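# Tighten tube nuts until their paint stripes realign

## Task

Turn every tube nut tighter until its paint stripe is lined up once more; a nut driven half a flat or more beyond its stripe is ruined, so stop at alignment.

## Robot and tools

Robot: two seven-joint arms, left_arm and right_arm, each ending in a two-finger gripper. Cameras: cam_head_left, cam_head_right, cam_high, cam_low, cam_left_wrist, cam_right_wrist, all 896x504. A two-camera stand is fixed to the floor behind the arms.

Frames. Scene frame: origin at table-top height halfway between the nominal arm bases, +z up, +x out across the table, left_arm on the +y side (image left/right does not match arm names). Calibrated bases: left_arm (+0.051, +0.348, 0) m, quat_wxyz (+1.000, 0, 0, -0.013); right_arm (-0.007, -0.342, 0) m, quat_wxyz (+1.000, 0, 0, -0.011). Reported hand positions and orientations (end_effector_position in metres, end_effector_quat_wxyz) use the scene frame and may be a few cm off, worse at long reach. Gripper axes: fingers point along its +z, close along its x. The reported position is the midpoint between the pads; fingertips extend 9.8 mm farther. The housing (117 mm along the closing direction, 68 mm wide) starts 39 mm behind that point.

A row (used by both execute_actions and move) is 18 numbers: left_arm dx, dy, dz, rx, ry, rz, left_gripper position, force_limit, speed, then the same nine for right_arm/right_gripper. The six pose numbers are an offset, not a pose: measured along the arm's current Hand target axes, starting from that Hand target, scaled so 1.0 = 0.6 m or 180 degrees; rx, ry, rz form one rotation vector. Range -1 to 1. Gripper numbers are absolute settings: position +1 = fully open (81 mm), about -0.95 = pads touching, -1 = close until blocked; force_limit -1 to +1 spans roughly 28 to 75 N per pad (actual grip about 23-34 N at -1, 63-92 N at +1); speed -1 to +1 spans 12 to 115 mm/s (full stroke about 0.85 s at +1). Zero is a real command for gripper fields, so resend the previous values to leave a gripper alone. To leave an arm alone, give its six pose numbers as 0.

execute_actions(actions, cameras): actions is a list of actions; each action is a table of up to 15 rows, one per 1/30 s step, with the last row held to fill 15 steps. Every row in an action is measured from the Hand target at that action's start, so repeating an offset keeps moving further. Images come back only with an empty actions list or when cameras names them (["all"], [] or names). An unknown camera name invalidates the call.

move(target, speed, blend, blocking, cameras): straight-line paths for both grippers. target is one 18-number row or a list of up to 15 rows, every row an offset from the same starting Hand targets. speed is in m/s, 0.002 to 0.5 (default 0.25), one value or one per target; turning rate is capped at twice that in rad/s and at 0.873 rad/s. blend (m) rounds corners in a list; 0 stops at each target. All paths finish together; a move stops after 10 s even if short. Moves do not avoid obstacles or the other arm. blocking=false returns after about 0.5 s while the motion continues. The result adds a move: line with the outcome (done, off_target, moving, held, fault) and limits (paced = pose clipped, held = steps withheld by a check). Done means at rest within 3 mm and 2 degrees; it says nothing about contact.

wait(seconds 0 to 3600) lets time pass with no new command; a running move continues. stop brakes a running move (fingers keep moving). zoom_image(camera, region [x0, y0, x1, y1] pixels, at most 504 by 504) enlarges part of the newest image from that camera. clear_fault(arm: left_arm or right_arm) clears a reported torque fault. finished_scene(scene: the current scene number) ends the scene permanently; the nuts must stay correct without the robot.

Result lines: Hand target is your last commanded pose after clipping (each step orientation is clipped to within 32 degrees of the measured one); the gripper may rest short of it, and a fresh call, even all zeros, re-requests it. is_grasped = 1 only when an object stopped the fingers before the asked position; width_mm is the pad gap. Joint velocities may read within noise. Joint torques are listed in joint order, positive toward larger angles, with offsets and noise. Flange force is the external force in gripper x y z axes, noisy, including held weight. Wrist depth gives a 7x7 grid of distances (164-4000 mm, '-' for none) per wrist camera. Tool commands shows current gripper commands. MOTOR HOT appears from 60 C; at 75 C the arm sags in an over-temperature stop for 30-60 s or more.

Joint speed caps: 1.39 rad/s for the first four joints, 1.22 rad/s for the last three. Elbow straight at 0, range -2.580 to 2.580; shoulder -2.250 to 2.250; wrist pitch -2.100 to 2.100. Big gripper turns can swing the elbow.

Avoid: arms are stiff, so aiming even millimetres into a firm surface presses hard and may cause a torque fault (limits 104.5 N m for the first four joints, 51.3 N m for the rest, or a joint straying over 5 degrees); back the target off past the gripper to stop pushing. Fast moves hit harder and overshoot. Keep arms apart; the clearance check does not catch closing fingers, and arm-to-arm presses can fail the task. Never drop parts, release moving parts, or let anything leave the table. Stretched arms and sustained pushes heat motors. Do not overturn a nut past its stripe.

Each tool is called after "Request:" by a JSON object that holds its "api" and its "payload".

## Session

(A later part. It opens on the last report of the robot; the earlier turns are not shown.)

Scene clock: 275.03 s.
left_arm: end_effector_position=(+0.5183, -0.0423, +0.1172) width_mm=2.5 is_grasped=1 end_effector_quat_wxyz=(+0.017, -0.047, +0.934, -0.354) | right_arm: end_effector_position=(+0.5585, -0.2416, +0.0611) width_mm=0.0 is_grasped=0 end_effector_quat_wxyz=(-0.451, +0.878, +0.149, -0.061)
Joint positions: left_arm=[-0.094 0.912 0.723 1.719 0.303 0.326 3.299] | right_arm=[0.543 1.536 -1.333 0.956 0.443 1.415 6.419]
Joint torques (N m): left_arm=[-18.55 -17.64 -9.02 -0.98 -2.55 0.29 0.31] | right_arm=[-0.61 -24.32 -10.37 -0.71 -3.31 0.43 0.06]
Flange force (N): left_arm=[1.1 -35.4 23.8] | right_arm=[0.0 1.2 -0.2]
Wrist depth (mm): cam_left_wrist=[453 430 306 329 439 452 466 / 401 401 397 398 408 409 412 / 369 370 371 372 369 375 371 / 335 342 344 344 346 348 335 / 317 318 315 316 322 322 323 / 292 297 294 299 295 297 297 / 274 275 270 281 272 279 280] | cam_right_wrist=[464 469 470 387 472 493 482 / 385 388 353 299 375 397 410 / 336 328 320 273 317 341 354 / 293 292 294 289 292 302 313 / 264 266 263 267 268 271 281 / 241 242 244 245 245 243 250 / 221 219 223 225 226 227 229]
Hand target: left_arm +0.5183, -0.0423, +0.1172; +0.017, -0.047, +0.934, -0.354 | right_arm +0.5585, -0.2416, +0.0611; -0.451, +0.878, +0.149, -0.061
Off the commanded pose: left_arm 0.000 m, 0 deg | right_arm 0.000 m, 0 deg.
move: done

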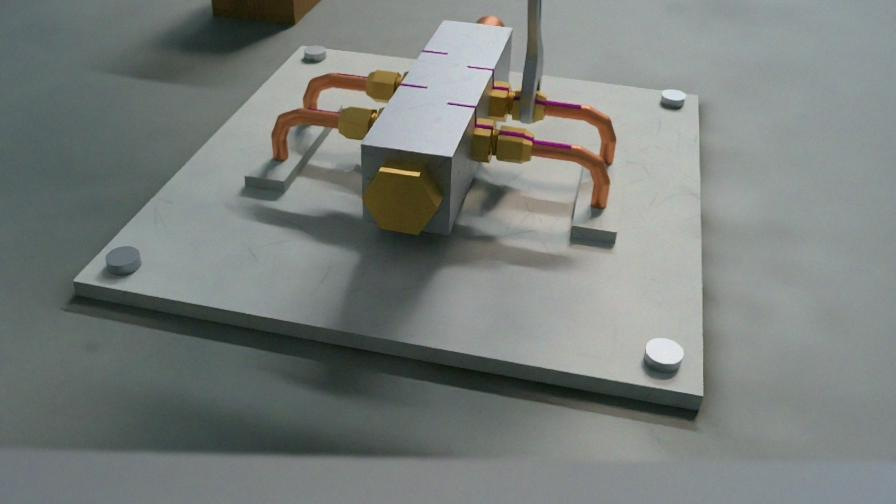

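Request:
{"api": "move", "payload": {"target": [[0,0.0075,-0.0097,0.02778,0,0,-1,1,0.3,0,0,0,0,0,0,-1,-1,1],[0,0.0157,-0.0187,0.05556,0,0,-1,1,0.3,0,0,0,0,0,0,-1,-1,1],[0,0.0228,-0.0254,0.0778,0,0,-1,1,0.3,0,0,0,0,0,0,-1,-1,1]], "speed": 0.035, "blend": 0.001, "cameras": ["cam_right_wrist"]}}

Request:
{"api": "zoom_image", "payload": {"camera": "cam_right_wrist", "region": [485, 70, 575, 135]}}

Scene clock: 279.37 s.
left_arm: end_effector_position=(+0.5163, -0.0221, +0.1195) width_mm=2.5 is_grasped=1 end_effector_quat_wxyz=(+0.023, -0.044, +0.884, -0.465) | right_arm: end_effector_position=(+0.5585, -0.2416, +0.0611) width_mm=0.0 is_grasped=0 end_effector_quat_wxyz=(-0.451, +0.878, +0.149, -0.061)
Joint positions: left_arm=[-0.385 1.158 1.022 1.843 0.267 0.17 3.076] | right_arm=[0.543 1.536 -1.333 0.956 0.443 1.415 6.419]
Joint torques (N m): left_arm=[-24.44 -11.26 -18.97 -1.38 -2.59 -2.88 0.13] | right_arm=[-0.65 -24.33 -10.33 -0.71 -3.29 0.45 0.06]
Flange force (N): left_arm=[3.7 -55.7 24.8] | right_arm=[-0.2 1.1 -0.2]
Wrist depth (mm): cam_left_wrist=[718 693 339 348 718 757 759 / 597 556 335 348 569 619 603 / 509 482 371 392 491 511 515 / 435 437 438 430 447 447 422 / 387 389 391 404 406 387 348 / 341 350 354 363 355 357 347 / 311 313 320 322 324 318 318] | cam_right_wrist=[465 470 470 388 471 493 481 / 386 388 354 299 373 396 410 / 336 330 321 273 317 341 354 / 293 292 294 289 293 302 314 / 264 266 264 267 268 271 281 / 240 242 244 246 244 243 250 / 221 219 224 225 226 227 228]
Hand target: left_arm +0.5163, -0.0220, +0.1195; +0.023, -0.044, +0.884, -0.465 | right_arm +0.5585, -0.2416, +0.0611; -0.451, +0.878, +0.149, -0.061
Off the commanded pose: left_arm 0.000 m, 0 deg | right_arm 0.000 m, 0 deg.
move: done

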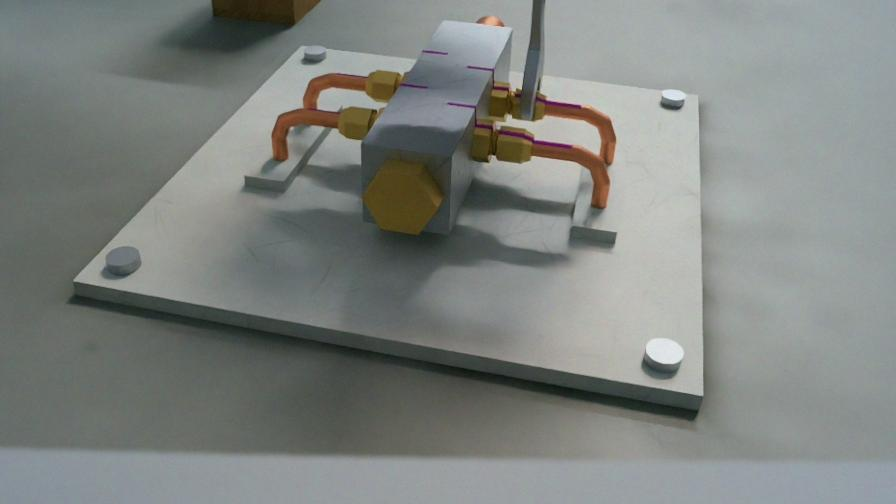

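Scaled by 5.600 from the camera's image (finer frame: 1280x720).

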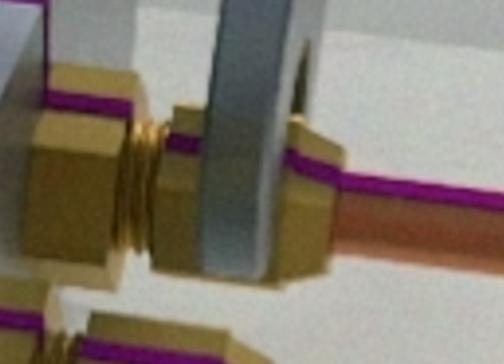

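Request:
{"api": "move", "payload": {"target": [0,0.0034,-0.0068,0.01667,0,0,-1,1,0.3,0,0,0,0,0,0,-1,-1,1], "speed": 0.03, "cameras": ["cam_right_wrist"]}}

Request:
{"api": "zoom_image", "payload": {"camera": "cam_right_wrist", "region": [485, 70, 575, 135]}}

Scene clock: 280.83 s.
left_arm: end_effector_position=(+0.5159, -0.0175, +0.1201) width_mm=2.5 is_grasped=1 end_effector_quat_wxyz=(+0.024, -0.044, +0.872, -0.488) | right_arm: end_effector_position=(+0.5585, -0.2416, +0.0611) width_mm=0.0 is_grasped=0 end_effector_quat_wxyz=(-0.451, +0.878, +0.149, -0.061)
Joint positions: left_arm=[-0.434 1.221 1.069 1.86 0.248 0.153 3.037] | right_arm=[0.543 1.536 -1.333 0.956 0.443 1.415 6.419]
Joint torques (N m): left_arm=[-24.6 -13.68 -15.09 -3.33 -2.01 -3.19 0.2] | right_arm=[-0.62 -24.35 -10.35 -0.72 -3.28 0.45 0.08]
Flange force (N): left_arm=[3.9 -49.1 30.8] | right_arm=[-0.2 1.1 -0.1]
Wrist depth (mm): cam_left_wrist=[834 795 357 366 818 878 902 / 662 641 342 353 631 670 677 / 556 538 364 379 532 579 563 / 463 469 469 459 475 496 449 / 406 411 412 415 429 421 348 / 355 366 369 379 371 371 354 / 321 330 333 334 334 336 330] | cam_right_wrist=[463 470 473 386 470 494 482 / 385 389 353 299 374 396 410 / 336 328 320 273 317 341 355 / 293 291 294 289 292 302 313 / 264 266 264 267 268 271 281 / 240 242 244 246 245 243 251 / 221 219 224 225 226 227 229]
Hand target: left_arm +0.5159, -0.0175, +0.1202; +0.024, -0.044, +0.872, -0.488 | right_arm +0.5585, -0.2416, +0.0611; -0.451, +0.878, +0.149, -0.061
Off the commanded pose: left_arm 0.000 m, 0 deg | right_arm 0.000 m, 0 deg.
move: done

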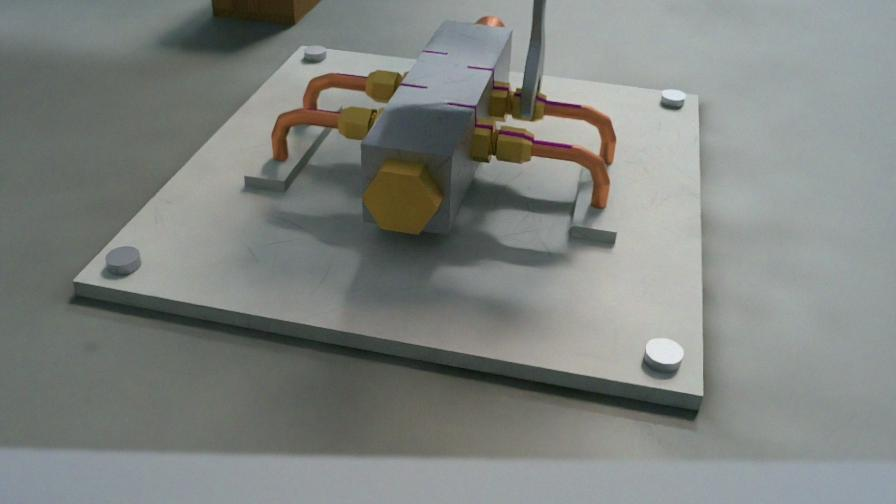

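Scaled by 5.600 from the camera's image (finer frame: 1280x720).

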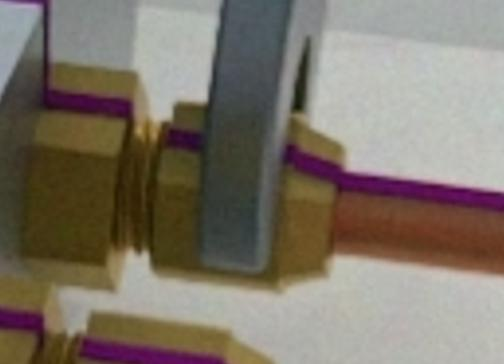

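Request:
{"api": "zoom_image", "payload": {"camera": "cam_right_wrist", "region": [490, 75, 550, 125]}}

Request:
{"api": "zoom_image", "payload": {"camera": "cam_right_wrist", "region": [470, 115, 540, 170]}}

Scaled by 8.400 from the camera's image (finer frame: 1280x720).

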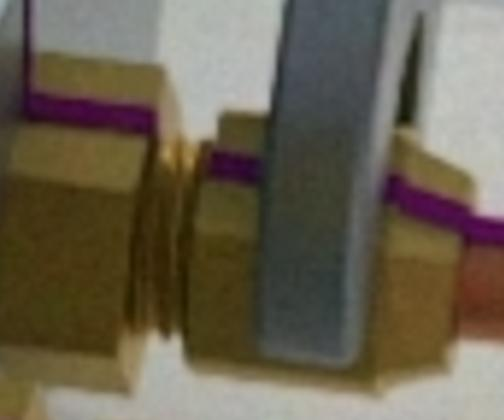

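Scaled by 7.200 from the camera's image (finer frame: 1280x720).

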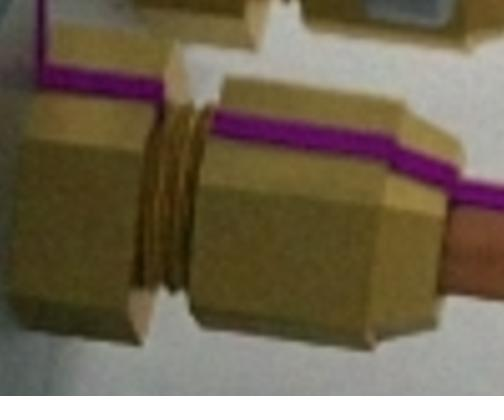

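Request:
{"api": "move", "payload": {"target": [[0,0.0046,-0.0076,0.01944,0,0,-1,1,0.3,0,0,0,0,0,0,-1,-1,1],[0,0.01,-0.014,0.0389,0,0,-1,1,0.3,0,0,0,0,0,0,-1,-1,1]], "speed": 0.025, "blend": 0.001, "cameras": ["cam_right_wrist"]}}

Request:
{"api": "zoom_image", "payload": {"camera": "cam_right_wrist", "region": [490, 75, 550, 125]}}

Scene clock: 285.60 s.
left_arm: end_effector_position=(+0.5148, -0.0073, +0.1194) width_mm=2.5 is_grasped=1 end_effector_quat_wxyz=(+0.027, -0.042, +0.840, -0.540) | right_arm: end_effector_position=(+0.5585, -0.2416, +0.0611) width_mm=0.0 is_grasped=0 end_effector_quat_wxyz=(-0.451, +0.878, +0.149, -0.061)
Joint positions: left_arm=[-0.531 1.377 1.157 1.885 0.197 0.137 2.95] | right_arm=[0.543 1.536 -1.333 0.956 0.443 1.415 6.419]
Joint torques (N m): left_arm=[-27.52 -13.19 -18.12 -5.78 -2.17 -4.49 0.18] | right_arm=[-0.64 -24.34 -10.34 -0.72 -3.29 0.44 0.07]
Flange force (N): left_arm=[4.1 -56.3 38.4] | right_arm=[-0.2 1.1 -0.2]
Wrist depth (mm): cam_left_wrist=[2139 2112 397 405 1991 1985 1933 / 944 891 378 392 1005 954 1944 / 721 728 366 377 711 760 725 / 559 566 383 406 579 609 585 / 471 477 459 483 504 507 356 / 408 411 414 430 431 422 356 / 350 361 365 376 369 369 351] | cam_right_wrist=[464 469 471 388 470 494 482 / 386 387 352 299 375 396 410 / 336 329 320 273 316 341 355 / 292 292 294 289 293 302 314 / 265 266 264 267 269 271 282 / 241 242 244 246 245 243 250 / 221 219 224 225 226 227 228]
Hand target: left_arm +0.5148, -0.0073, +0.1194; +0.027, -0.042, +0.840, -0.540 | right_arm +0.5585, -0.2416, +0.0611; -0.451, +0.878, +0.149, -0.061
Off the commanded pose: left_arm 0.000 m, 0 deg | right_arm 0.000 m, 0 deg.
move: done

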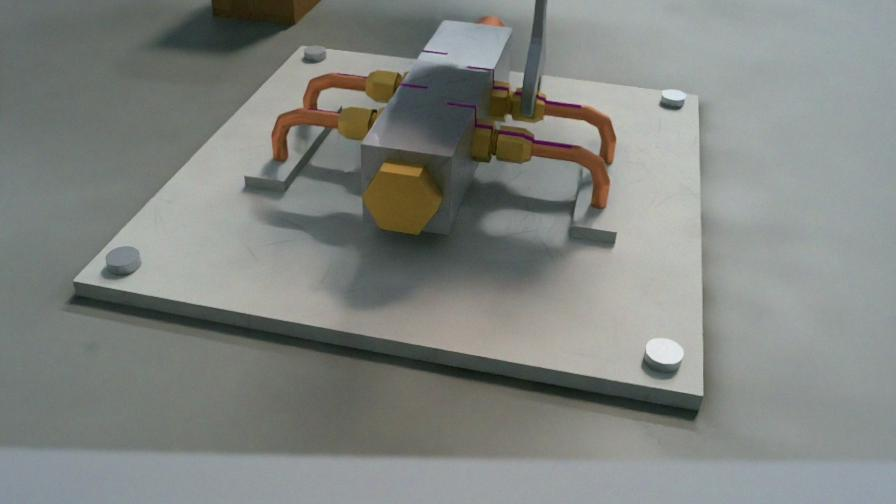

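Scaled by 8.400 from the camera's image (finer frame: 1280x720).

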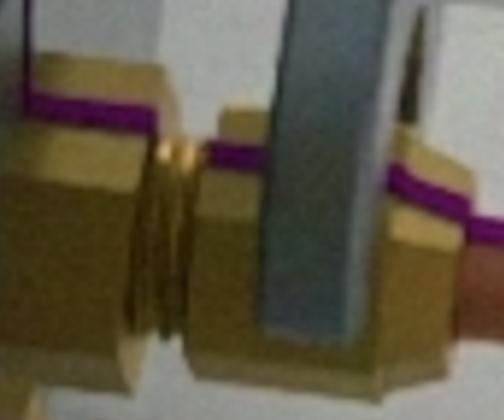

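Request:
{"api": "move", "payload": {"target": [0,-0.0082,0.01,-0.03,0,0,-1,1,0.3,0,0,0,0,0,0,-1,-1,1], "speed": 0.03}}

Scene clock: 287.80 s.
left_arm: end_effector_position=(+0.5156, -0.0148, +0.1214) width_mm=2.5 is_grasped=1 end_effector_quat_wxyz=(+0.025, -0.043, +0.865, -0.500) | right_arm: end_effector_position=(+0.5585, -0.2416, +0.0611) width_mm=0.0 is_grasped=0 end_effector_quat_wxyz=(-0.451, +0.878, +0.149, -0.061)
Joint positions: left_arm=[-0.46 1.253 1.093 1.868 0.238 0.148 3.018] | right_arm=[0.543 1.536 -1.333 0.956 0.443 1.415 6.419]
Joint torques (N m): left_arm=[-2.69 -17.32 9.56 -1.69 -0.04 0.27 0.37] | right_arm=[-0.57 -24.32 -10.35 -0.74 -3.32 0.43 0.06]
Flange force (N): left_arm=[-1.6 -4.2 5.3] | right_arm=[-0.1 1.1 -0.1]
Wrist depth (mm): cam_left_wrist=[908 854 365 375 886 953 1878 / 705 678 350 361 667 738 715 / 580 565 366 377 555 607 585 / 479 483 486 367 491 514 479 / 417 422 424 427 442 432 352 / 363 373 375 387 379 371 362 / 326 334 337 339 341 341 334] | cam_right_wrist=[464 470 470 387 470 494 482 / 385 389 353 299 375 397 411 / 336 330 321 273 317 341 354 / 293 292 294 290 292 302 313 / 264 266 264 267 268 271 281 / 240 242 244 246 245 243 250 / 221 219 223 225 226 227 228]
Hand target: left_arm +0.5156, -0.0148, +0.1214; +0.025, -0.043, +0.865, -0.500 | right_arm +0.5585, -0.2416, +0.0611; -0.451, +0.878, +0.149, -0.061
Off the commanded pose: left_arm 0.000 m, 0 deg | right_arm 0.000 m, 0 deg.
move: done

Request:
{"api": "move", "payload": {"target": [[0,-0.0013,0.0021,-0.0056,0,0,-1,1,0.3,0,0,0,0,0,0,-1,-1,1],[0,-0.00743,-0.00354,-0.0056,0,0,-1,1,0.3,0,0,0,0,0,0,-1,-1,1],[0,-0.0381,-0.0318,-0.0056,0,0,-1,1,0.3,0,0,0,0,0,0,-1,-1,1]], "speed": [0.03, 0.03, 0.1], "cameras": ["cam_right_wrist"]}}

Request:
{"api": "zoom_image", "payload": {"camera": "cam_right_wrist", "region": [470, 80, 560, 170]}}

Scene clock: 289.53 s.
left_arm: end_effector_position=(+0.5151, -0.0097, +0.1507) width_mm=2.5 is_grasped=1 end_effector_quat_wxyz=(+0.024, -0.043, +0.869, -0.492) | right_arm: end_effector_position=(+0.5585, -0.2416, +0.0611) width_mm=0.0 is_grasped=0 end_effector_quat_wxyz=(-0.451, +0.878, +0.149, -0.061)
Joint positions: left_arm=[-0.467 1.159 1.097 1.871 0.268 0.196 3.063] | right_arm=[0.543 1.536 -1.333 0.956 0.443 1.415 6.419]
Joint torques (N m): left_arm=[-0.11 -16.84 11.83 -2.89 0.34 0.36 0.39] | right_arm=[-0.6 -24.33 -10.35 -0.72 -3.31 0.44 0.06]
Flange force (N): left_arm=[-1.6 -0.2 0.8] | right_arm=[-0.1 1.1 -0.1]
Wrist depth (mm): cam_left_wrist=[960 960 392 401 991 1012 1927 / 761 764 377 387 747 791 771 / 628 613 368 378 622 655 638 / 526 528 397 420 536 560 543 / 458 461 - 456 483 473 368 / 407 411 415 427 429 418 367 / 360 371 372 383 375 378 366] | cam_right_wrist=[464 469 472 388 470 495 481 / 386 388 353 299 389 397 410 / 337 330 321 273 317 341 355 / 293 292 294 289 292 302 314 / 264 266 264 266 268 271 281 / 240 242 244 246 245 243 250 / 221 219 223 224 226 227 229]
Hand target: left_arm +0.5151, -0.0097, +0.1508; +0.024, -0.043, +0.869, -0.492 | right_arm +0.5585, -0.2416, +0.0611; -0.451, +0.878, +0.149, -0.061
Off the commanded pose: left_arm 0.000 m, 0 deg | right_arm 0.000 m, 0 deg.
move: done

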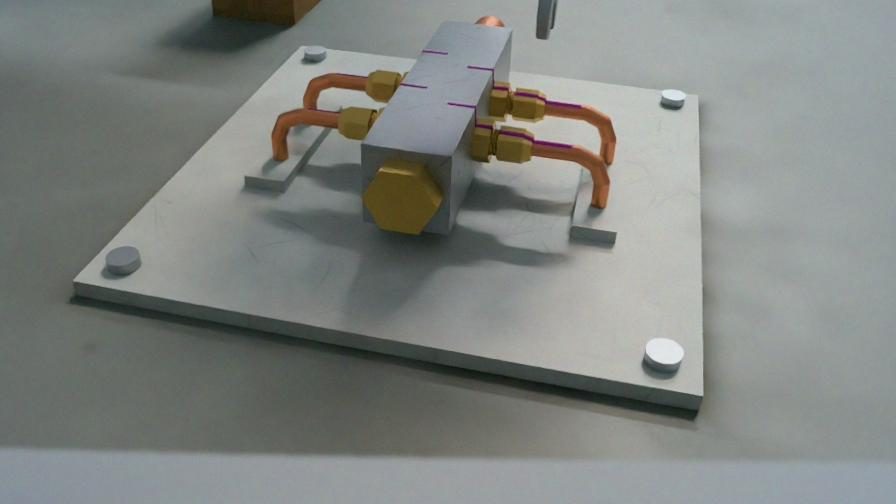

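Scaled by 5.600 from the camera's image (finer frame: 1280x720).

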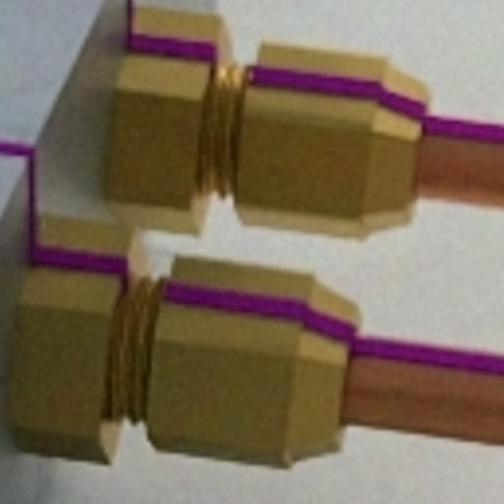

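Request:
{"api": "move", "payload": {"target": [[0,0.108,-0.343,0,0,0,-1,1,0.3,0.0041,-0.1215,-0.088,0,0,0,-1,-1,1]], "speed": 0.25}}

Request:
{"api": "move", "payload": {"target": [0,0,0,0,0,0,-1,1,0.3,0.0311,-0.1744,0.270,-0.298,-0.0433,-0.0652,-1,-1,1], "speed": 0.2, "cameras": ["cam_right_wrist", "cam_head_right"]}}

Scene clock: 292.50 s.
left_arm: end_effector_position=(+0.4942, +0.1991, +0.2010) width_mm=2.5 is_grasped=1 end_effector_quat_wxyz=(+0.024, -0.043, +0.869, -0.492) | right_arm: end_effector_position=(+0.5586, -0.2417, +0.1512) width_mm=0.0 is_grasped=0 end_effector_quat_wxyz=(-0.451, +0.878, +0.149, -0.061)
Joint positions: left_arm=[-0.993 1.04 1.162 1.931 0.201 0.629 2.976] | right_arm=[0.55 1.407 -1.383 0.961 0.381 1.487 6.328]
Joint torques (N m): left_arm=[0.11 -14.16 10.55 -3.29 1.45 0.58 0.36] | right_arm=[-0.61 -24.22 -10.34 -1.73 -3.35 0.2 0.07]
Flange force (N): left_arm=[-1.0 1.3 0.3] | right_arm=[0.5 1.2 -0.3]
Wrist depth (mm): cam_left_wrist=[2255 1155 1020 551 1120 1199 2139 / 895 915 920 885 938 903 961 / 752 753 767 741 774 751 783 / 644 651 650 656 658 573 647 / 545 568 569 570 575 564 565 / 485 491 483 484 451 499 503 / 430 441 439 407 402 439 441] | cam_right_wrist=[691 672 686 719 727 736 753 / 589 561 538 611 617 623 632 / 516 508 526 515 534 539 546 / 447 451 446 388 450 466 467 / 403 398 382 352 396 407 418 / 366 361 355 349 361 371 380 / 330 329 332 328 337 339 342]
Hand target: left_arm +0.4942, +0.1991, +0.2010; +0.024, -0.043, +0.869, -0.492 | right_arm +0.5586, -0.2417, +0.1512; -0.451, +0.878, +0.149, -0.061
Off the commanded pose: left_arm 0.000 m, 0 deg | right_arm 0.000 m, 0 deg.
move: done

Scene clock: 295.33 s.
left_arm: end_effector_position=(+0.4943, +0.1991, +0.2010) width_mm=2.5 is_grasped=1 end_effector_quat_wxyz=(+0.024, -0.043, +0.869, -0.492) | right_arm: end_effector_position=(+0.5154, -0.0531, +0.1418) width_mm=0.0 is_grasped=0 end_effector_quat_wxyz=(-0.001, +0.961, +0.276, +0.000)
Joint positions: left_arm=[-0.993 1.04 1.162 1.931 0.201 0.629 2.976] | right_arm=[-0.136 1.024 -1.031 1.152 0.841 1.379 5.805]
Joint torques (N m): left_arm=[-0.23 -14.1 10.55 -3.18 1.49 0.59 0.38] | right_arm=[-0.42 -23.65 -7.32 -5.89 -0.55 0.12 0.07]
Flange force (N): left_arm=[-1.9 1.0 1.0] | right_arm=[1.3 0.6 0.7]
Wrist depth (mm): cam_left_wrist=[2225 1149 304 303 327 1201 2112 / 900 913 317 316 337 894 951 / 751 757 708 358 718 749 784 / 642 647 651 613 656 574 645 / 548 565 571 572 577 562 563 / 487 490 485 484 451 499 502 / 430 441 440 417 404 437 441] | cam_right_wrist=[269 262 262 261 267 267 266 / 269 262 262 261 261 261 267 / 269 262 262 222 261 261 266 / 269 262 261 222 261 261 266 / 263 262 233 222 261 261 267 / 263 262 222 230 261 260 266 / 262 262 222 261 261 267 266]
Hand target: left_arm +0.4943, +0.1991, +0.2010; +0.024, -0.043, +0.869, -0.492 | right_arm +0.5154, -0.0531, +0.1418; -0.001, +0.961, +0.276, +0.000
Off the commanded pose: left_arm 0.000 m, 0 deg | right_arm 0.000 m, 0 deg.
move: done
Images, in order (width x height): cam_head_right 896x504, cam_right_wrist 896x504.

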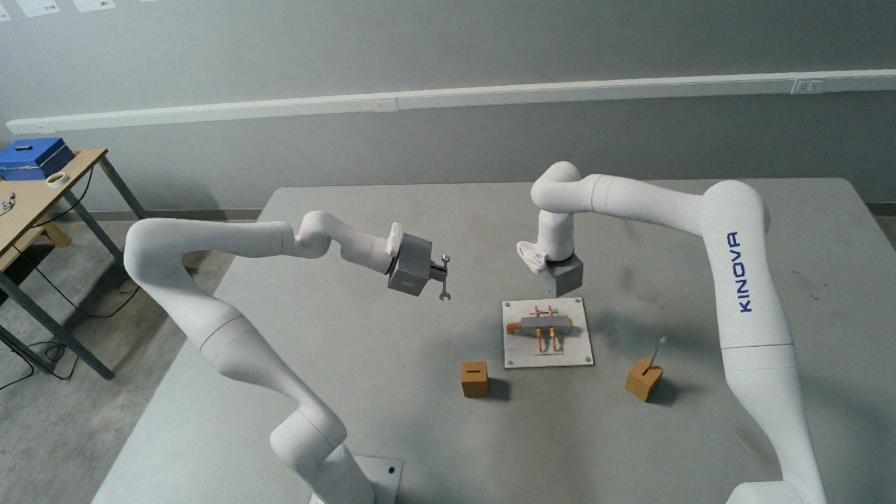

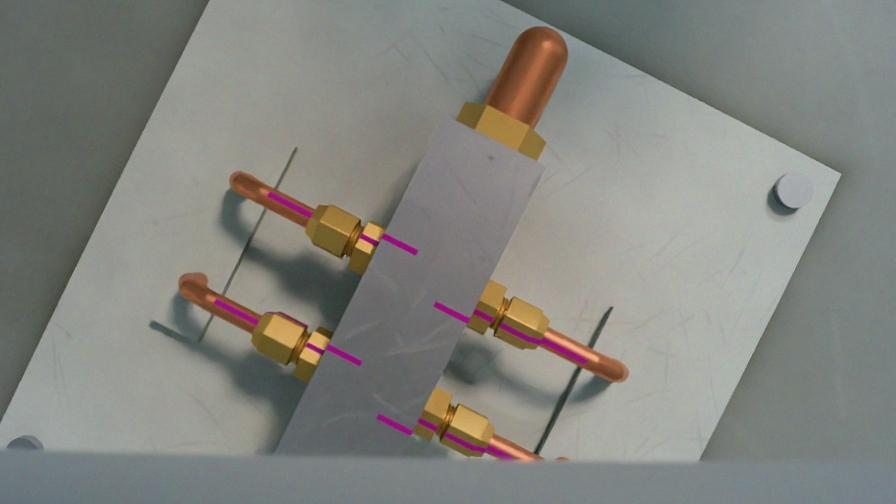

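Request:
{"api": "zoom_image", "payload": {"camera": "cam_right_wrist", "region": [455, 265, 555, 365]}}

Request:
{"api": "zoom_image", "payload": {"camera": "cam_right_wrist", "region": [400, 370, 510, 460]}}

Request:
{"api": "zoom_image", "payload": {"camera": "cam_right_wrist", "region": [230, 280, 340, 390]}}

Request:
{"api": "zoom_image", "payload": {"camera": "cam_right_wrist", "region": [290, 180, 400, 290]}}

Scaled by 5.040 from the camera's image (finer frame: 1280x720).

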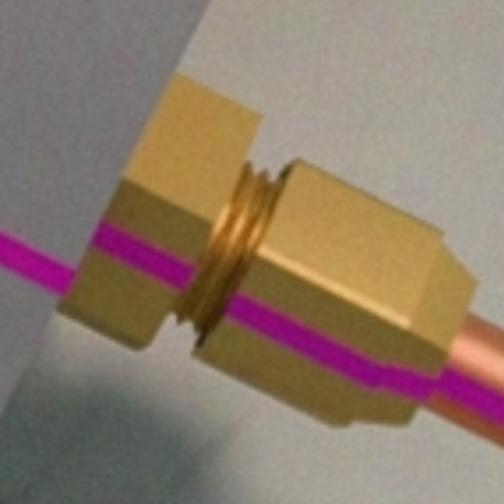

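Scaled by 4.582 from the camera's image (finer frame: 1280x720).

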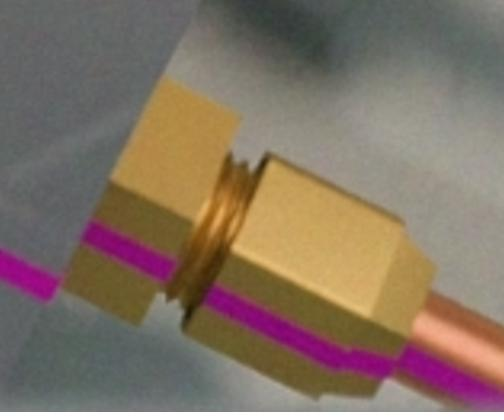

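Scaled by 4.582 from the camera's image (finer frame: 1280x720).

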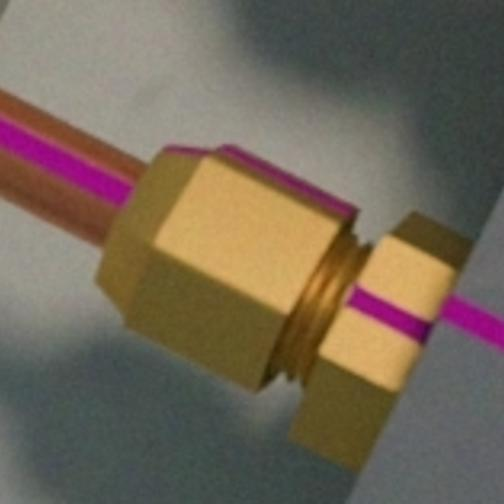

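Scaled by 4.582 from the camera's image (finer frame: 1280x720).

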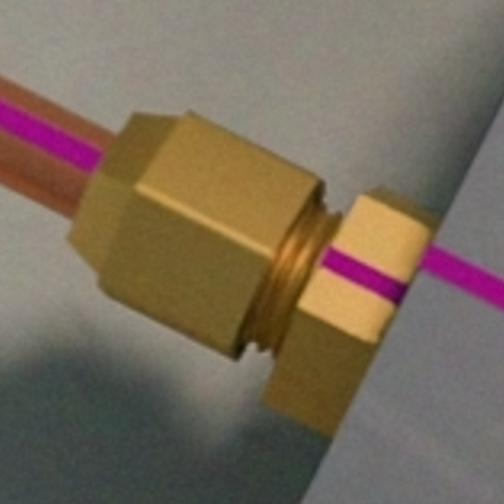

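Request:
{"api": "execute_actions", "payload": {"actions": [], "cameras": ["cam_left_wrist"]}}

Scene clock: 299.63 s.
left_arm: end_effector_position=(+0.4943, +0.1991, +0.2010) width_mm=2.5 is_grasped=1 end_effector_quat_wxyz=(+0.024, -0.043, +0.869, -0.492) | right_arm: end_effector_position=(+0.5154, -0.0531, +0.1418) width_mm=0.0 is_grasped=0 end_effector_quat_wxyz=(-0.001, +0.961, +0.276, +0.000)
Joint positions: left_arm=[-0.993 1.04 1.162 1.931 0.201 0.629 2.976] | right_arm=[-0.136 1.024 -1.031 1.152 0.841 1.379 5.805]
Joint velocities: within noise
Joint torques (N m): left_arm=[-0.17 -14.13 10.56 -3.22 1.47 0.61 0.42] | right_arm=[-0.59 -23.72 -7.3 -5.87 -0.55 0.12 0.04]
Flange force (N): left_arm=[-1.6 1.2 1.0] | right_arm=[1.2 0.9 0.7]
Wrist depth (mm): cam_left_wrist=[2195 1151 303 304 326 1201 2139 / 908 905 318 316 337 905 964 / 753 759 704 359 718 751 787 / 643 648 651 614 663 574 649 / 547 564 572 571 576 563 568 / 484 489 482 484 452 501 500 / 428 441 441 417 402 441 441] | cam_right_wrist=[269 262 262 261 267 267 266 / 269 262 262 262 261 261 266 / 268 262 262 222 261 261 266 / 268 262 261 222 261 261 266 / 263 262 232 222 261 261 266 / 262 262 222 230 261 261 267 / 262 262 222 261 261 266 267]
Hand target: left_arm +0.4943, +0.1991, +0.2010; +0.024, -0.043, +0.869, -0.492 | right_arm +0.5154, -0.0531, +0.1418; -0.001, +0.961, +0.276, +0.000
Tool commands: left_gripper/position=-1.0 left_gripper/force_limit=+1.0 left_gripper/speed=+0.3 right_gripper/position=-1.0 right_gripper/force_limit=-1.0 right_gripper/speed=+1.0
Off the commanded pose: left_arm 0.000 m, 0 deg | right_arm 0.000 m, 0 deg.
Images, in order (width x height): cam_left_wrist 896x504.

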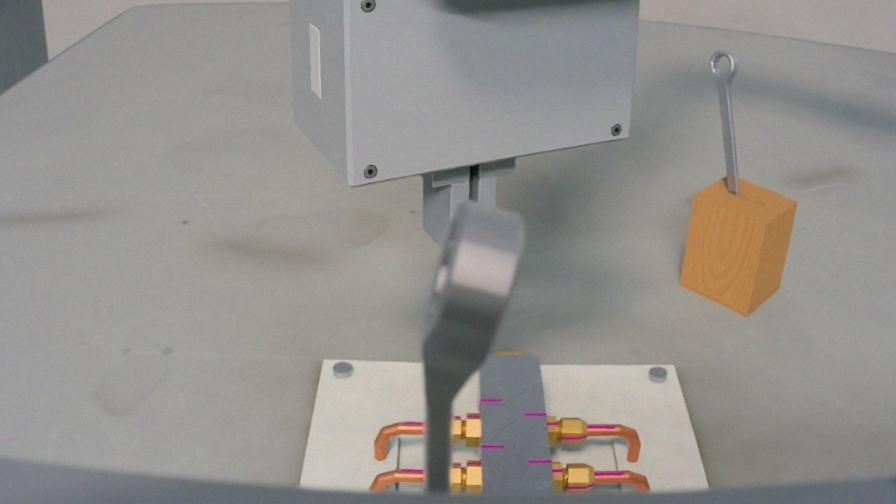

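Request:
{"api": "zoom_image", "payload": {"camera": "cam_left_wrist", "region": [530, 400, 640, 500]}}

Scaled by 4.582 from the camera's image (finer frame: 1280x720).

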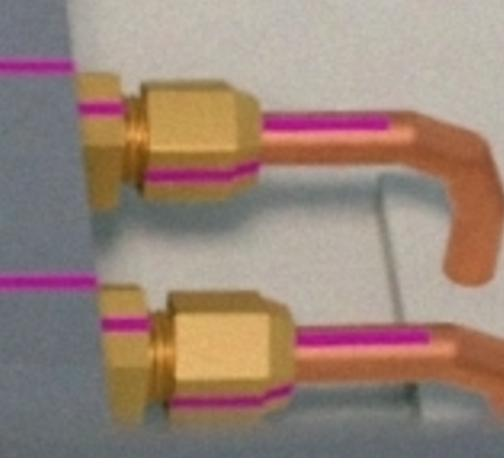

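Request:
{"api": "move", "payload": {"target": [[0,0,0,0,0,0,-1,1,0.3,-0.105,0.3042,-0.0157,0.298,0.0433,0.0652,-1,-1,1],[0,0,0,0,0,0,-1,1,0.3,-0.105,0.3042,0.1343,0.298,0.0433,0.0652,-1,-1,1]], "speed": 0.2, "blend": 0.02}}

Request:
{"api": "move", "payload": {"target": [[0.0015,-0.1341,0.3568,-0.0372,0,0,-1,1,0.3,0,0,0,0,0,0,-1,-1,1],[0.0015,-0.1045,0.3746,-0.0372,0,0,-1,1,0.3,0,0,0,0,0,0,-1,-1,1]], "speed": [0.2, 0.1], "blend": 0.01, "cameras": ["cam_right_wrist"]}}

Request:
{"api": "zoom_image", "payload": {"camera": "cam_right_wrist", "region": [470, 50, 580, 170]}}

Scene clock: 307.20 s.
left_arm: end_effector_position=(+0.4943, +0.1991, +0.2010) width_mm=2.5 is_grasped=1 end_effector_quat_wxyz=(+0.024, -0.043, +0.869, -0.492) | right_arm: end_effector_position=(+0.5587, -0.2411, +0.0609) width_mm=0.0 is_grasped=0 end_effector_quat_wxyz=(-0.451, +0.878, +0.149, -0.061)
Joint positions: left_arm=[-0.993 1.04 1.162 1.931 0.201 0.629 2.976] | right_arm=[0.541 1.535 -1.327 0.955 0.438 1.413 6.422]
Joint torques (N m): left_arm=[-0.23 -14.12 10.56 -3.33 1.44 0.62 0.42] | right_arm=[-0.64 -24.47 -10.36 -0.73 -3.32 0.44 0.06]
Flange force (N): left_arm=[-1.3 1.1 1.2] | right_arm=[0.0 1.4 -0.1]
Wrist depth (mm): cam_left_wrist=[2326 1130 619 602 1120 1199 2118 / 902 915 603 588 933 902 960 / 750 759 732 708 774 742 785 / 645 648 653 652 658 575 647 / 549 564 568 572 579 563 566 / 486 490 485 484 451 500 501 / 427 440 440 419 402 440 440] | cam_right_wrist=[463 469 470 388 471 492 499 / 385 389 354 299 389 396 409 / 336 328 322 272 318 341 354 / 293 292 294 289 292 302 314 / 264 265 263 266 268 271 282 / 240 242 244 246 245 244 250 / 221 219 224 225 226 227 228]
Hand target: left_arm +0.4943, +0.1991, +0.2010; +0.024, -0.043, +0.869, -0.492 | right_arm +0.5586, -0.2411, +0.0608; -0.451, +0.878, +0.149, -0.061
Off the commanded pose: left_arm 0.000 m, 0 deg | right_arm 0.000 m, 0 deg.
move: done

Scene clock: 308.93 s.
left_arm: end_effector_position=(+0.5157, -0.0249, +0.1392) width_mm=2.5 is_grasped=1 end_effector_quat_wxyz=(+0.022, -0.045, +0.896, -0.441) | right_arm: end_effector_position=(+0.5586, -0.2411, +0.0608) width_mm=0.0 is_grasped=0 end_effector_quat_wxyz=(-0.451, +0.878, +0.149, -0.061)
Joint positions: left_arm=[-0.343 1.052 0.986 1.824 0.254 0.223 3.182] | right_arm=[0.541 1.535 -1.327 0.955 0.438 1.413 6.422]
Joint torques (N m): left_arm=[-0.2 -17.54 10.94 -4.22 0.36 -0.03 0.44] | right_arm=[-0.6 -24.34 -10.32 -0.74 -3.29 0.44 0.07]
Flange force (N): left_arm=[-1.3 -0.8 1.0] | right_arm=[0.0 1.1 -0.2]
Wrist depth (mm): cam_left_wrist=[674 648 340 349 641 699 708 / 573 559 336 346 551 576 583 / 489 491 381 394 487 504 508 / 437 438 440 432 446 448 426 / 390 394 398 408 412 402 354 / 351 359 361 370 365 366 352 / 323 330 332 332 334 336 331] | cam_right_wrist=[463 470 469 387 470 491 498 / 385 389 354 299 374 396 409 / 336 328 321 272 318 341 355 / 292 292 293 288 292 301 313 / 264 265 263 266 268 271 281 / 240 242 244 245 245 243 250 / 221 219 223 224 226 227 229]
Hand target: left_arm +0.5157, -0.0249, +0.1392; +0.022, -0.045, +0.896, -0.441 | right_arm +0.5586, -0.2411, +0.0608; -0.451, +0.878, +0.149, -0.061
Off the commanded pose: left_arm 0.000 m, 0 deg | right_arm 0.000 m, 0 deg.
move: done

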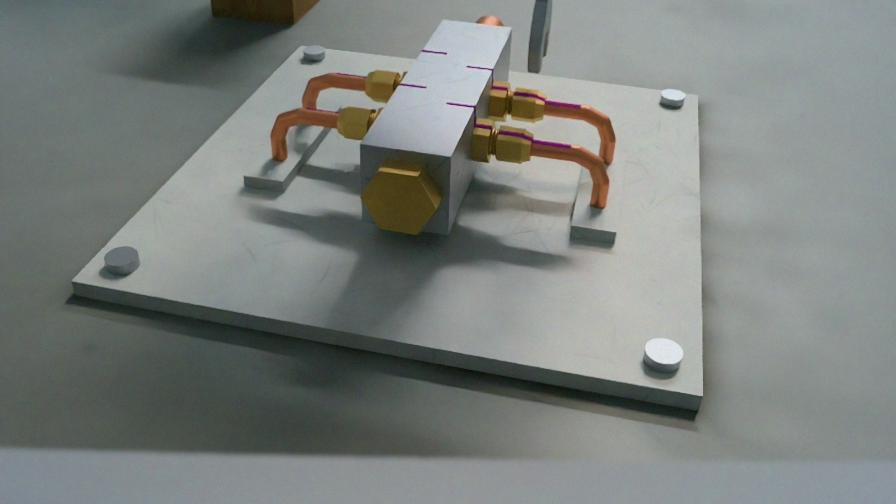

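Scaled by 4.200 from the camera's image (finer frame: 1280x720).

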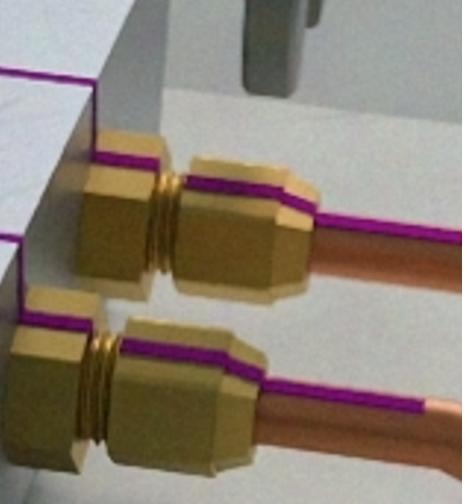

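Request:
{"api": "move", "payload": {"target": [0.0013,0.01472,0.01354,0,0,0,-1,1,0.3,0,0,0,0,0,0,-1,-1,1], "speed": 0.04}}

Request:
{"api": "move", "payload": {"target": [0,0.00307,0.00282,0,0,0,-1,1,0.3,0,0,0,0,0,0,-1,-1,1], "speed": 0.02}}

Request:
{"api": "move", "payload": {"target": [0,0.00307,0.00282,0,0,0,-1,1,0.3,0,0,0,0,0,0,-1,-1,1], "speed": 0.02, "cameras": ["cam_right_wrist"]}}

Request:
{"api": "zoom_image", "payload": {"camera": "cam_right_wrist", "region": [480, 70, 570, 135]}}

Scene clock: 310.03 s.
left_arm: end_effector_position=(+0.5150, -0.0261, +0.1273) width_mm=2.5 is_grasped=1 end_effector_quat_wxyz=(+0.022, -0.045, +0.896, -0.441) | right_arm: end_effector_position=(+0.5586, -0.2411, +0.0608) width_mm=0.0 is_grasped=0 end_effector_quat_wxyz=(-0.451, +0.878, +0.149, -0.061)
Joint positions: left_arm=[-0.338 1.08 0.981 1.827 0.246 0.2 3.169] | right_arm=[0.541 1.535 -1.327 0.955 0.438 1.413 6.422]
Joint torques (N m): left_arm=[-1.98 -13.69 4.35 -1.8 -0.43 0.13 0.4] | right_arm=[-0.61 -24.32 -10.34 -0.76 -3.3 0.45 0.07]
Flange force (N): left_arm=[-0.6 -13.2 -3.6] | right_arm=[-0.2 1.1 -0.1]
Wrist depth (mm): cam_left_wrist=[647 624 330 338 616 668 681 / 551 520 341 348 533 553 576 / 470 471 449 450 479 482 486 / 418 420 422 413 429 428 342 / 377 378 379 383 384 377 351 / 337 344 347 355 349 350 345 / 308 311 318 320 319 316 317] | cam_right_wrist=[465 470 470 386 469 491 498 / 384 388 354 299 372 395 409 / 335 329 321 273 318 341 354 / 292 292 294 289 292 301 313 / 264 266 264 266 268 271 281 / 240 242 244 245 244 243 250 / 221 218 223 224 226 227 228]
Hand target: left_arm +0.5150, -0.0260, +0.1273; +0.022, -0.045, +0.896, -0.441 | right_arm +0.5586, -0.2411, +0.0608; -0.451, +0.878, +0.149, -0.061
Off the commanded pose: left_arm 0.000 m, 0 deg | right_arm 0.000 m, 0 deg.
move: done

Scene clock: 310.53 s.
left_arm: end_effector_position=(+0.5150, -0.0262, +0.1247) width_mm=2.5 is_grasped=1 end_effector_quat_wxyz=(+0.022, -0.045, +0.896, -0.441) | right_arm: end_effector_position=(+0.5586, -0.2411, +0.0608) width_mm=0.0 is_grasped=0 end_effector_quat_wxyz=(-0.451, +0.878, +0.149, -0.061)
Joint positions: left_arm=[-0.337 1.086 0.98 1.828 0.244 0.196 3.167] | right_arm=[0.541 1.535 -1.327 0.955 0.438 1.413 6.422]
Joint torques (N m): left_arm=[-2.91 -15.72 5.24 -2.53 -0.41 -0.24 0.35] | right_arm=[-0.62 -24.35 -10.35 -0.77 -3.28 0.46 0.06]
Flange force (N): left_arm=[-1.0 -10.5 0.7] | right_arm=[-0.2 1.1 -0.1]
Wrist depth (mm): cam_left_wrist=[635 618 327 335 606 664 673 / 546 515 341 348 523 548 567 / 463 455 442 446 472 479 482 / 413 414 416 409 421 423 341 / 372 374 375 377 381 374 351 / 333 340 344 351 345 340 341 / 306 307 314 315 317 312 313] | cam_right_wrist=[464 470 469 388 469 491 498 / 385 389 354 299 373 396 408 / 336 329 320 273 318 341 354 / 293 291 294 289 292 301 313 / 264 265 263 266 268 271 281 / 241 242 244 245 244 243 250 / 221 218 223 224 225 227 228]
Hand target: left_arm +0.5150, -0.0262, +0.1248; +0.022, -0.045, +0.896, -0.441 | right_arm +0.5586, -0.2411, +0.0608; -0.451, +0.878, +0.149, -0.061
Off the commanded pose: left_arm 0.000 m, 0 deg | right_arm 0.000 m, 0 deg.
move: done

Scene clock: 311.03 s.
left_arm: end_effector_position=(+0.5151, -0.0265, +0.1224) width_mm=2.5 is_grasped=1 end_effector_quat_wxyz=(+0.022, -0.045, +0.896, -0.441) | right_arm: end_effector_position=(+0.5586, -0.2411, +0.0608) width_mm=0.0 is_grasped=0 end_effector_quat_wxyz=(-0.451, +0.878, +0.149, -0.061)
Joint positions: left_arm=[-0.336 1.092 0.979 1.827 0.243 0.192 3.164] | right_arm=[0.541 1.535 -1.327 0.955 0.438 1.413 6.422]
Joint torques (N m): left_arm=[-3.76 -2.47 -12.7 2.97 -2.38 -0.74 0.13] | right_arm=[-0.62 -24.32 -10.34 -0.75 -3.3 0.45 0.08]
Flange force (N): left_arm=[0.6 -43.9 -24.7] | right_arm=[-0.1 1.1 -0.2]
Wrist depth (mm): cam_left_wrist=[642 622 326 334 612 664 671 / 549 514 339 347 526 548 568 / 467 457 444 446 475 477 482 / 415 414 418 409 421 425 340 / 373 374 376 379 379 373 350 / 333 341 344 352 346 346 341 / 305 308 314 315 317 312 313] | cam_right_wrist=[463 469 470 387 470 492 499 / 385 388 353 299 373 395 410 / 336 328 321 273 317 340 355 / 292 292 293 289 292 302 313 / 264 265 263 267 268 271 280 / 240 242 244 245 244 243 250 / 221 219 224 224 226 227 228]
Hand target: left_arm +0.5150, -0.0264, +0.1223; +0.022, -0.045, +0.896, -0.441 | right_arm +0.5586, -0.2411, +0.0608; -0.451, +0.878, +0.149, -0.061
Off the commanded pose: left_arm 0.000 m, 0 deg | right_arm 0.000 m, 0 deg.
move: done

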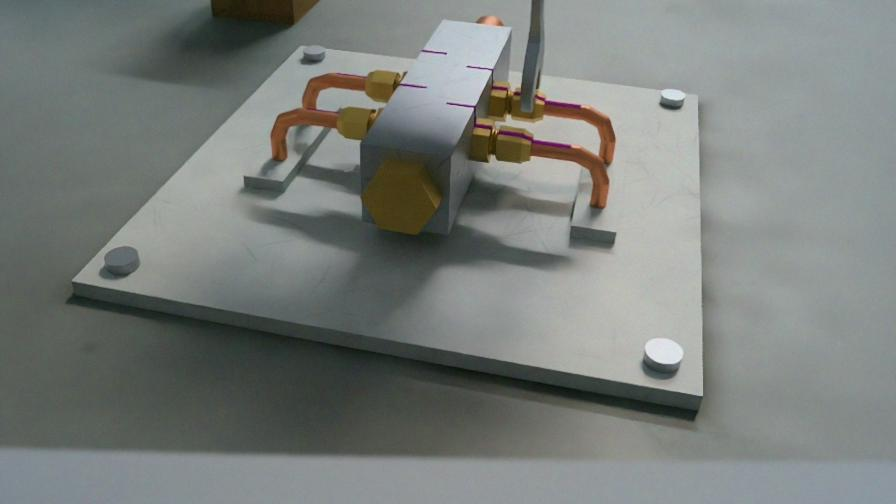

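Scaled by 5.600 from the camera's image (finer frame: 1280x720).

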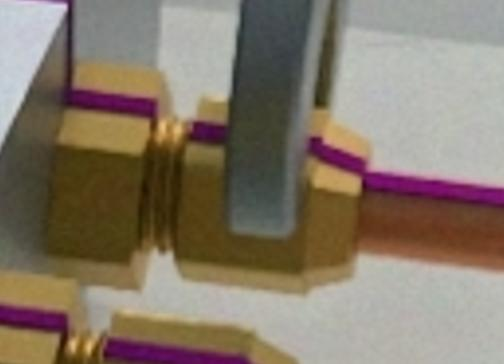

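Request:
{"api": "move", "payload": {"target": [0,-0.01472,-0.01354,0,0,0,-1,1,0.3,0,0,0,0,0,0,-1,-1,1], "speed": 0.04, "cameras": ["cam_right_wrist", "cam_left_wrist"]}}

Request:
{"api": "zoom_image", "payload": {"camera": "cam_right_wrist", "region": [480, 10, 600, 130]}}

Scene clock: 313.20 s.
left_arm: end_effector_position=(+0.5150, -0.0253, +0.1342) width_mm=2.5 is_grasped=1 end_effector_quat_wxyz=(+0.022, -0.045, +0.896, -0.441) | right_arm: end_effector_position=(+0.5586, -0.2411, +0.0608) width_mm=0.0 is_grasped=0 end_effector_quat_wxyz=(-0.451, +0.878, +0.149, -0.061)
Joint positions: left_arm=[-0.341 1.064 0.984 1.827 0.251 0.212 3.177] | right_arm=[0.541 1.535 -1.327 0.955 0.438 1.413 6.422]
Joint torques (N m): left_arm=[-0.25 -17.65 11.04 -3.98 0.34 -0.02 0.44] | right_arm=[-0.6 -24.33 -10.32 -0.77 -3.29 0.46 0.09]
Flange force (N): left_arm=[-1.7 -0.9 1.3] | right_arm=[-0.2 1.0 -0.1]
Wrist depth (mm): cam_left_wrist=[659 635 336 344 627 683 695 / 562 546 335 351 543 567 570 / 480 483 380 403 486 493 498 / 427 430 433 423 435 438 350 / 385 387 390 400 402 387 352 / 345 352 355 363 356 352 351 / 316 324 324 327 327 328 325] | cam_right_wrist=[463 470 470 387 470 493 497 / 385 388 354 298 373 395 409 / 335 328 320 272 318 341 355 / 292 292 294 289 292 302 313 / 264 266 263 266 268 270 280 / 240 242 244 245 244 243 250 / 221 218 223 224 226 227 228]
Hand target: left_arm +0.5150, -0.0254, +0.1342; +0.022, -0.045, +0.896, -0.441 | right_arm +0.5586, -0.2411, +0.0608; -0.451, +0.878, +0.149, -0.061
Off the commanded pose: left_arm 0.000 m, 0 deg | right_arm 0.000 m, 0 deg.
move: done
Images, in order (width x height): cam_left_wrist 896x504, cam_right_wrist 896x504.

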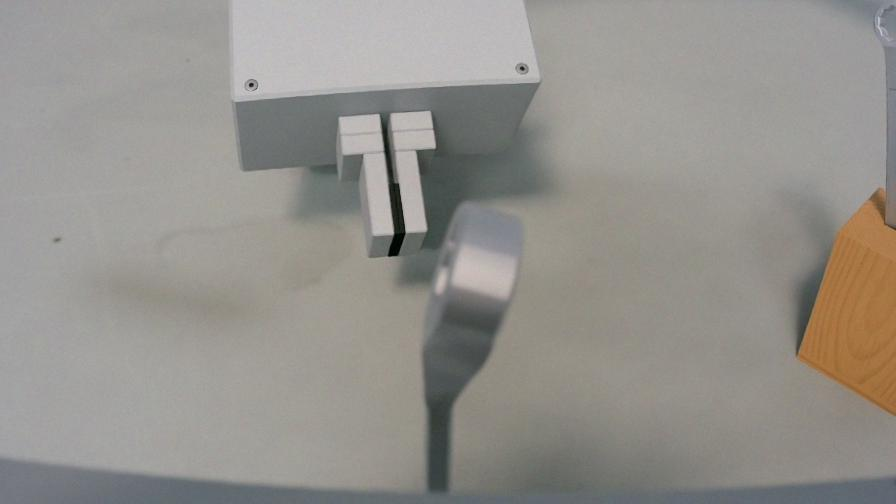

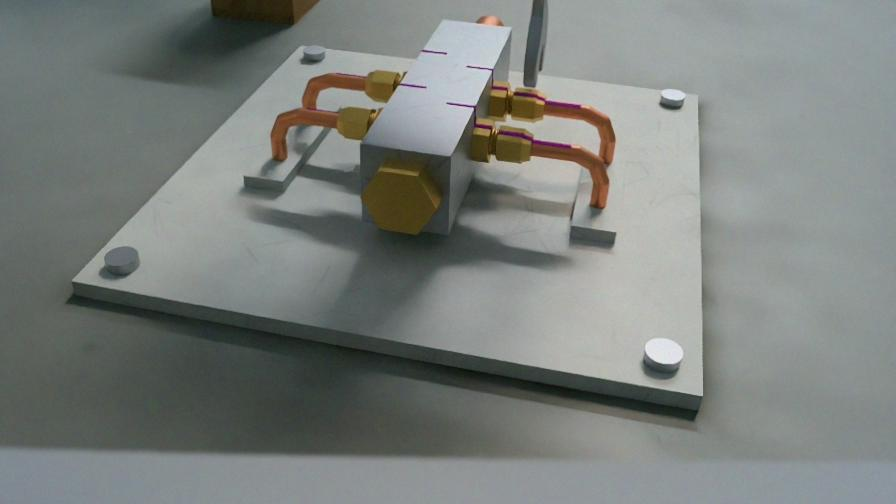

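Scaled by 4.200 from the camera's image (finer frame: 1280x720).

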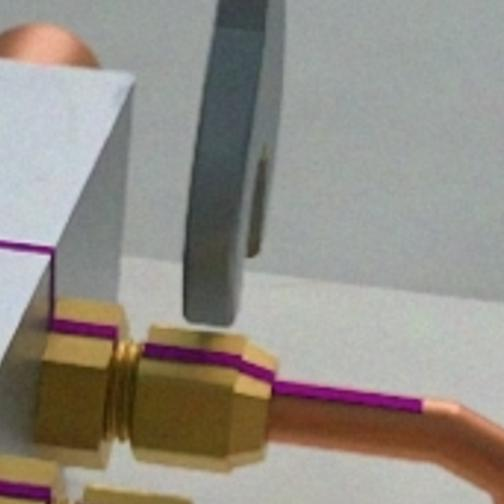

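Request:
{"api": "move", "payload": {"target": [0,0.00718,0.00819,0,0,0,-1,1,0.3,0,0,0,0,0,0,-1,-1,1], "speed": 0.03}}

Request:
{"api": "move", "payload": {"target": [0,0.00184,0.0017,0,0,0,-1,1,0.3,0,0,0,0,0,0,-1,-1,1], "speed": 0.02}}

Request:
{"api": "move", "payload": {"target": [0,0.00184,0.0017,0,0,0,-1,1,0.3,0,0,0,0,0,0,-1,-1,1], "speed": 0.02}}

Scene clock: 318.50 s.
left_arm: end_effector_position=(+0.5151, -0.0266, +0.1278) width_mm=2.5 is_grasped=1 end_effector_quat_wxyz=(+0.022, -0.045, +0.896, -0.441) | right_arm: end_effector_position=(+0.5586, -0.2411, +0.0608) width_mm=0.0 is_grasped=0 end_effector_quat_wxyz=(-0.451, +0.878, +0.149, -0.061)
Joint positions: left_arm=[-0.336 1.079 0.981 1.826 0.247 0.201 3.171] | right_arm=[0.541 1.535 -1.327 0.955 0.438 1.413 6.422]
Joint torques (N m): left_arm=[-0.17 -17.73 11.03 -3.8 0.34 -0.04 0.38] | right_arm=[-0.62 -24.34 -10.32 -0.75 -3.3 0.44 0.09]
Flange force (N): left_arm=[-1.8 -0.9 1.0] | right_arm=[-0.1 1.1 -0.2]
Wrist depth (mm): cam_left_wrist=[643 626 330 338 612 672 682 / 551 519 342 348 530 553 576 / 471 458 446 449 479 481 484 / 416 419 422 412 427 428 341 / 375 378 381 381 384 377 351 / 336 344 346 355 348 344 345 / 308 310 317 318 321 315 316] | cam_right_wrist=[464 470 470 387 470 491 498 / 385 388 353 298 373 396 411 / 336 328 320 272 319 341 354 / 292 291 294 289 292 301 313 / 264 265 263 267 268 270 281 / 240 242 244 245 245 243 250 / 221 219 223 224 226 227 229]
Hand target: left_arm +0.5151, -0.0266, +0.1278; +0.022, -0.045, +0.896, -0.441 | right_arm +0.5586, -0.2411, +0.0608; -0.451, +0.878, +0.149, -0.061
Off the commanded pose: left_arm 0.000 m, 0 deg | right_arm 0.000 m, 0 deg.
move: done

Scene clock: 319.00 s.
left_arm: end_effector_position=(+0.5151, -0.0268, +0.1263) width_mm=2.5 is_grasped=1 end_effector_quat_wxyz=(+0.022, -0.045, +0.896, -0.441) | right_arm: end_effector_position=(+0.5586, -0.2411, +0.0608) width_mm=0.0 is_grasped=0 end_effector_quat_wxyz=(-0.451, +0.878, +0.149, -0.061)
Joint positions: left_arm=[-0.336 1.082 0.98 1.826 0.246 0.198 3.169] | right_arm=[0.541 1.535 -1.327 0.955 0.438 1.413 6.422]
Joint torques (N m): left_arm=[-0.77 -17.68 10.26 -3.67 0.16 -0.06 0.39] | right_arm=[-0.6 -24.34 -10.34 -0.76 -3.29 0.44 0.07]
Flange force (N): left_arm=[-1.5 -2.1 1.7] | right_arm=[-0.1 1.1 -0.2]
Wrist depth (mm): cam_left_wrist=[641 617 328 336 613 666 675 / 549 515 342 347 525 547 572 / 467 456 444 446 475 479 484 / 416 416 418 411 424 427 341 / 374 375 377 380 381 375 351 / 335 342 344 353 346 341 343 / 307 309 315 317 318 313 314] | cam_right_wrist=[463 469 470 388 469 490 499 / 385 388 352 298 373 396 409 / 335 329 321 273 318 340 354 / 292 291 294 289 292 302 313 / 264 266 263 266 268 270 281 / 240 242 244 245 245 243 250 / 221 219 223 224 225 227 228]
Hand target: left_arm +0.5151, -0.0268, +0.1263; +0.022, -0.045, +0.896, -0.441 | right_arm +0.5586, -0.2411, +0.0608; -0.451, +0.878, +0.149, -0.061
Off the commanded pose: left_arm 0.000 m, 0 deg | right_arm 0.000 m, 0 deg.
move: done

Scene clock: 319.50 s.
left_arm: end_effector_position=(+0.5151, -0.0269, +0.1248) width_mm=2.5 is_grasped=1 end_effector_quat_wxyz=(+0.022, -0.045, +0.896, -0.441) | right_arm: end_effector_position=(+0.5586, -0.2411, +0.0608) width_mm=0.0 is_grasped=0 end_effector_quat_wxyz=(-0.451, +0.878, +0.149, -0.061)
Joint positions: left_arm=[-0.335 1.086 0.98 1.827 0.245 0.196 3.168] | right_arm=[0.541 1.535 -1.327 0.955 0.438 1.413 6.422]
Joint torques (N m): left_arm=[-1.24 -15.56 7.01 -2.79 -0.18 -0.17 0.33] | right_arm=[-0.63 -24.37 -10.36 -0.76 -3.29 0.45 0.05]
Flange force (N): left_arm=[-1.0 -8.0 -2.1] | right_arm=[-0.2 1.2 -0.1]
Wrist depth (mm): cam_left_wrist=[636 617 326 335 609 664 672 / 542 513 339 348 524 543 569 / 466 454 444 444 473 478 481 / 413 414 416 408 420 423 342 / 372 374 376 378 380 374 350 / 333 342 343 352 344 341 341 / 304 308 314 316 316 312 313] | cam_right_wrist=[463 470 471 387 469 492 498 / 385 388 354 299 372 395 408 / 336 329 321 273 319 341 355 / 293 292 294 289 292 302 313 / 264 265 263 266 268 271 281 / 240 242 243 245 244 243 250 / 221 218 223 224 226 227 228]
Hand target: left_arm +0.5151, -0.0269, +0.1248; +0.022, -0.045, +0.896, -0.441 | right_arm +0.5586, -0.2411, +0.0608; -0.451, +0.878, +0.149, -0.061
Off the commanded pose: left_arm 0.000 m, 0 deg | right_arm 0.000 m, 0 deg.
move: done


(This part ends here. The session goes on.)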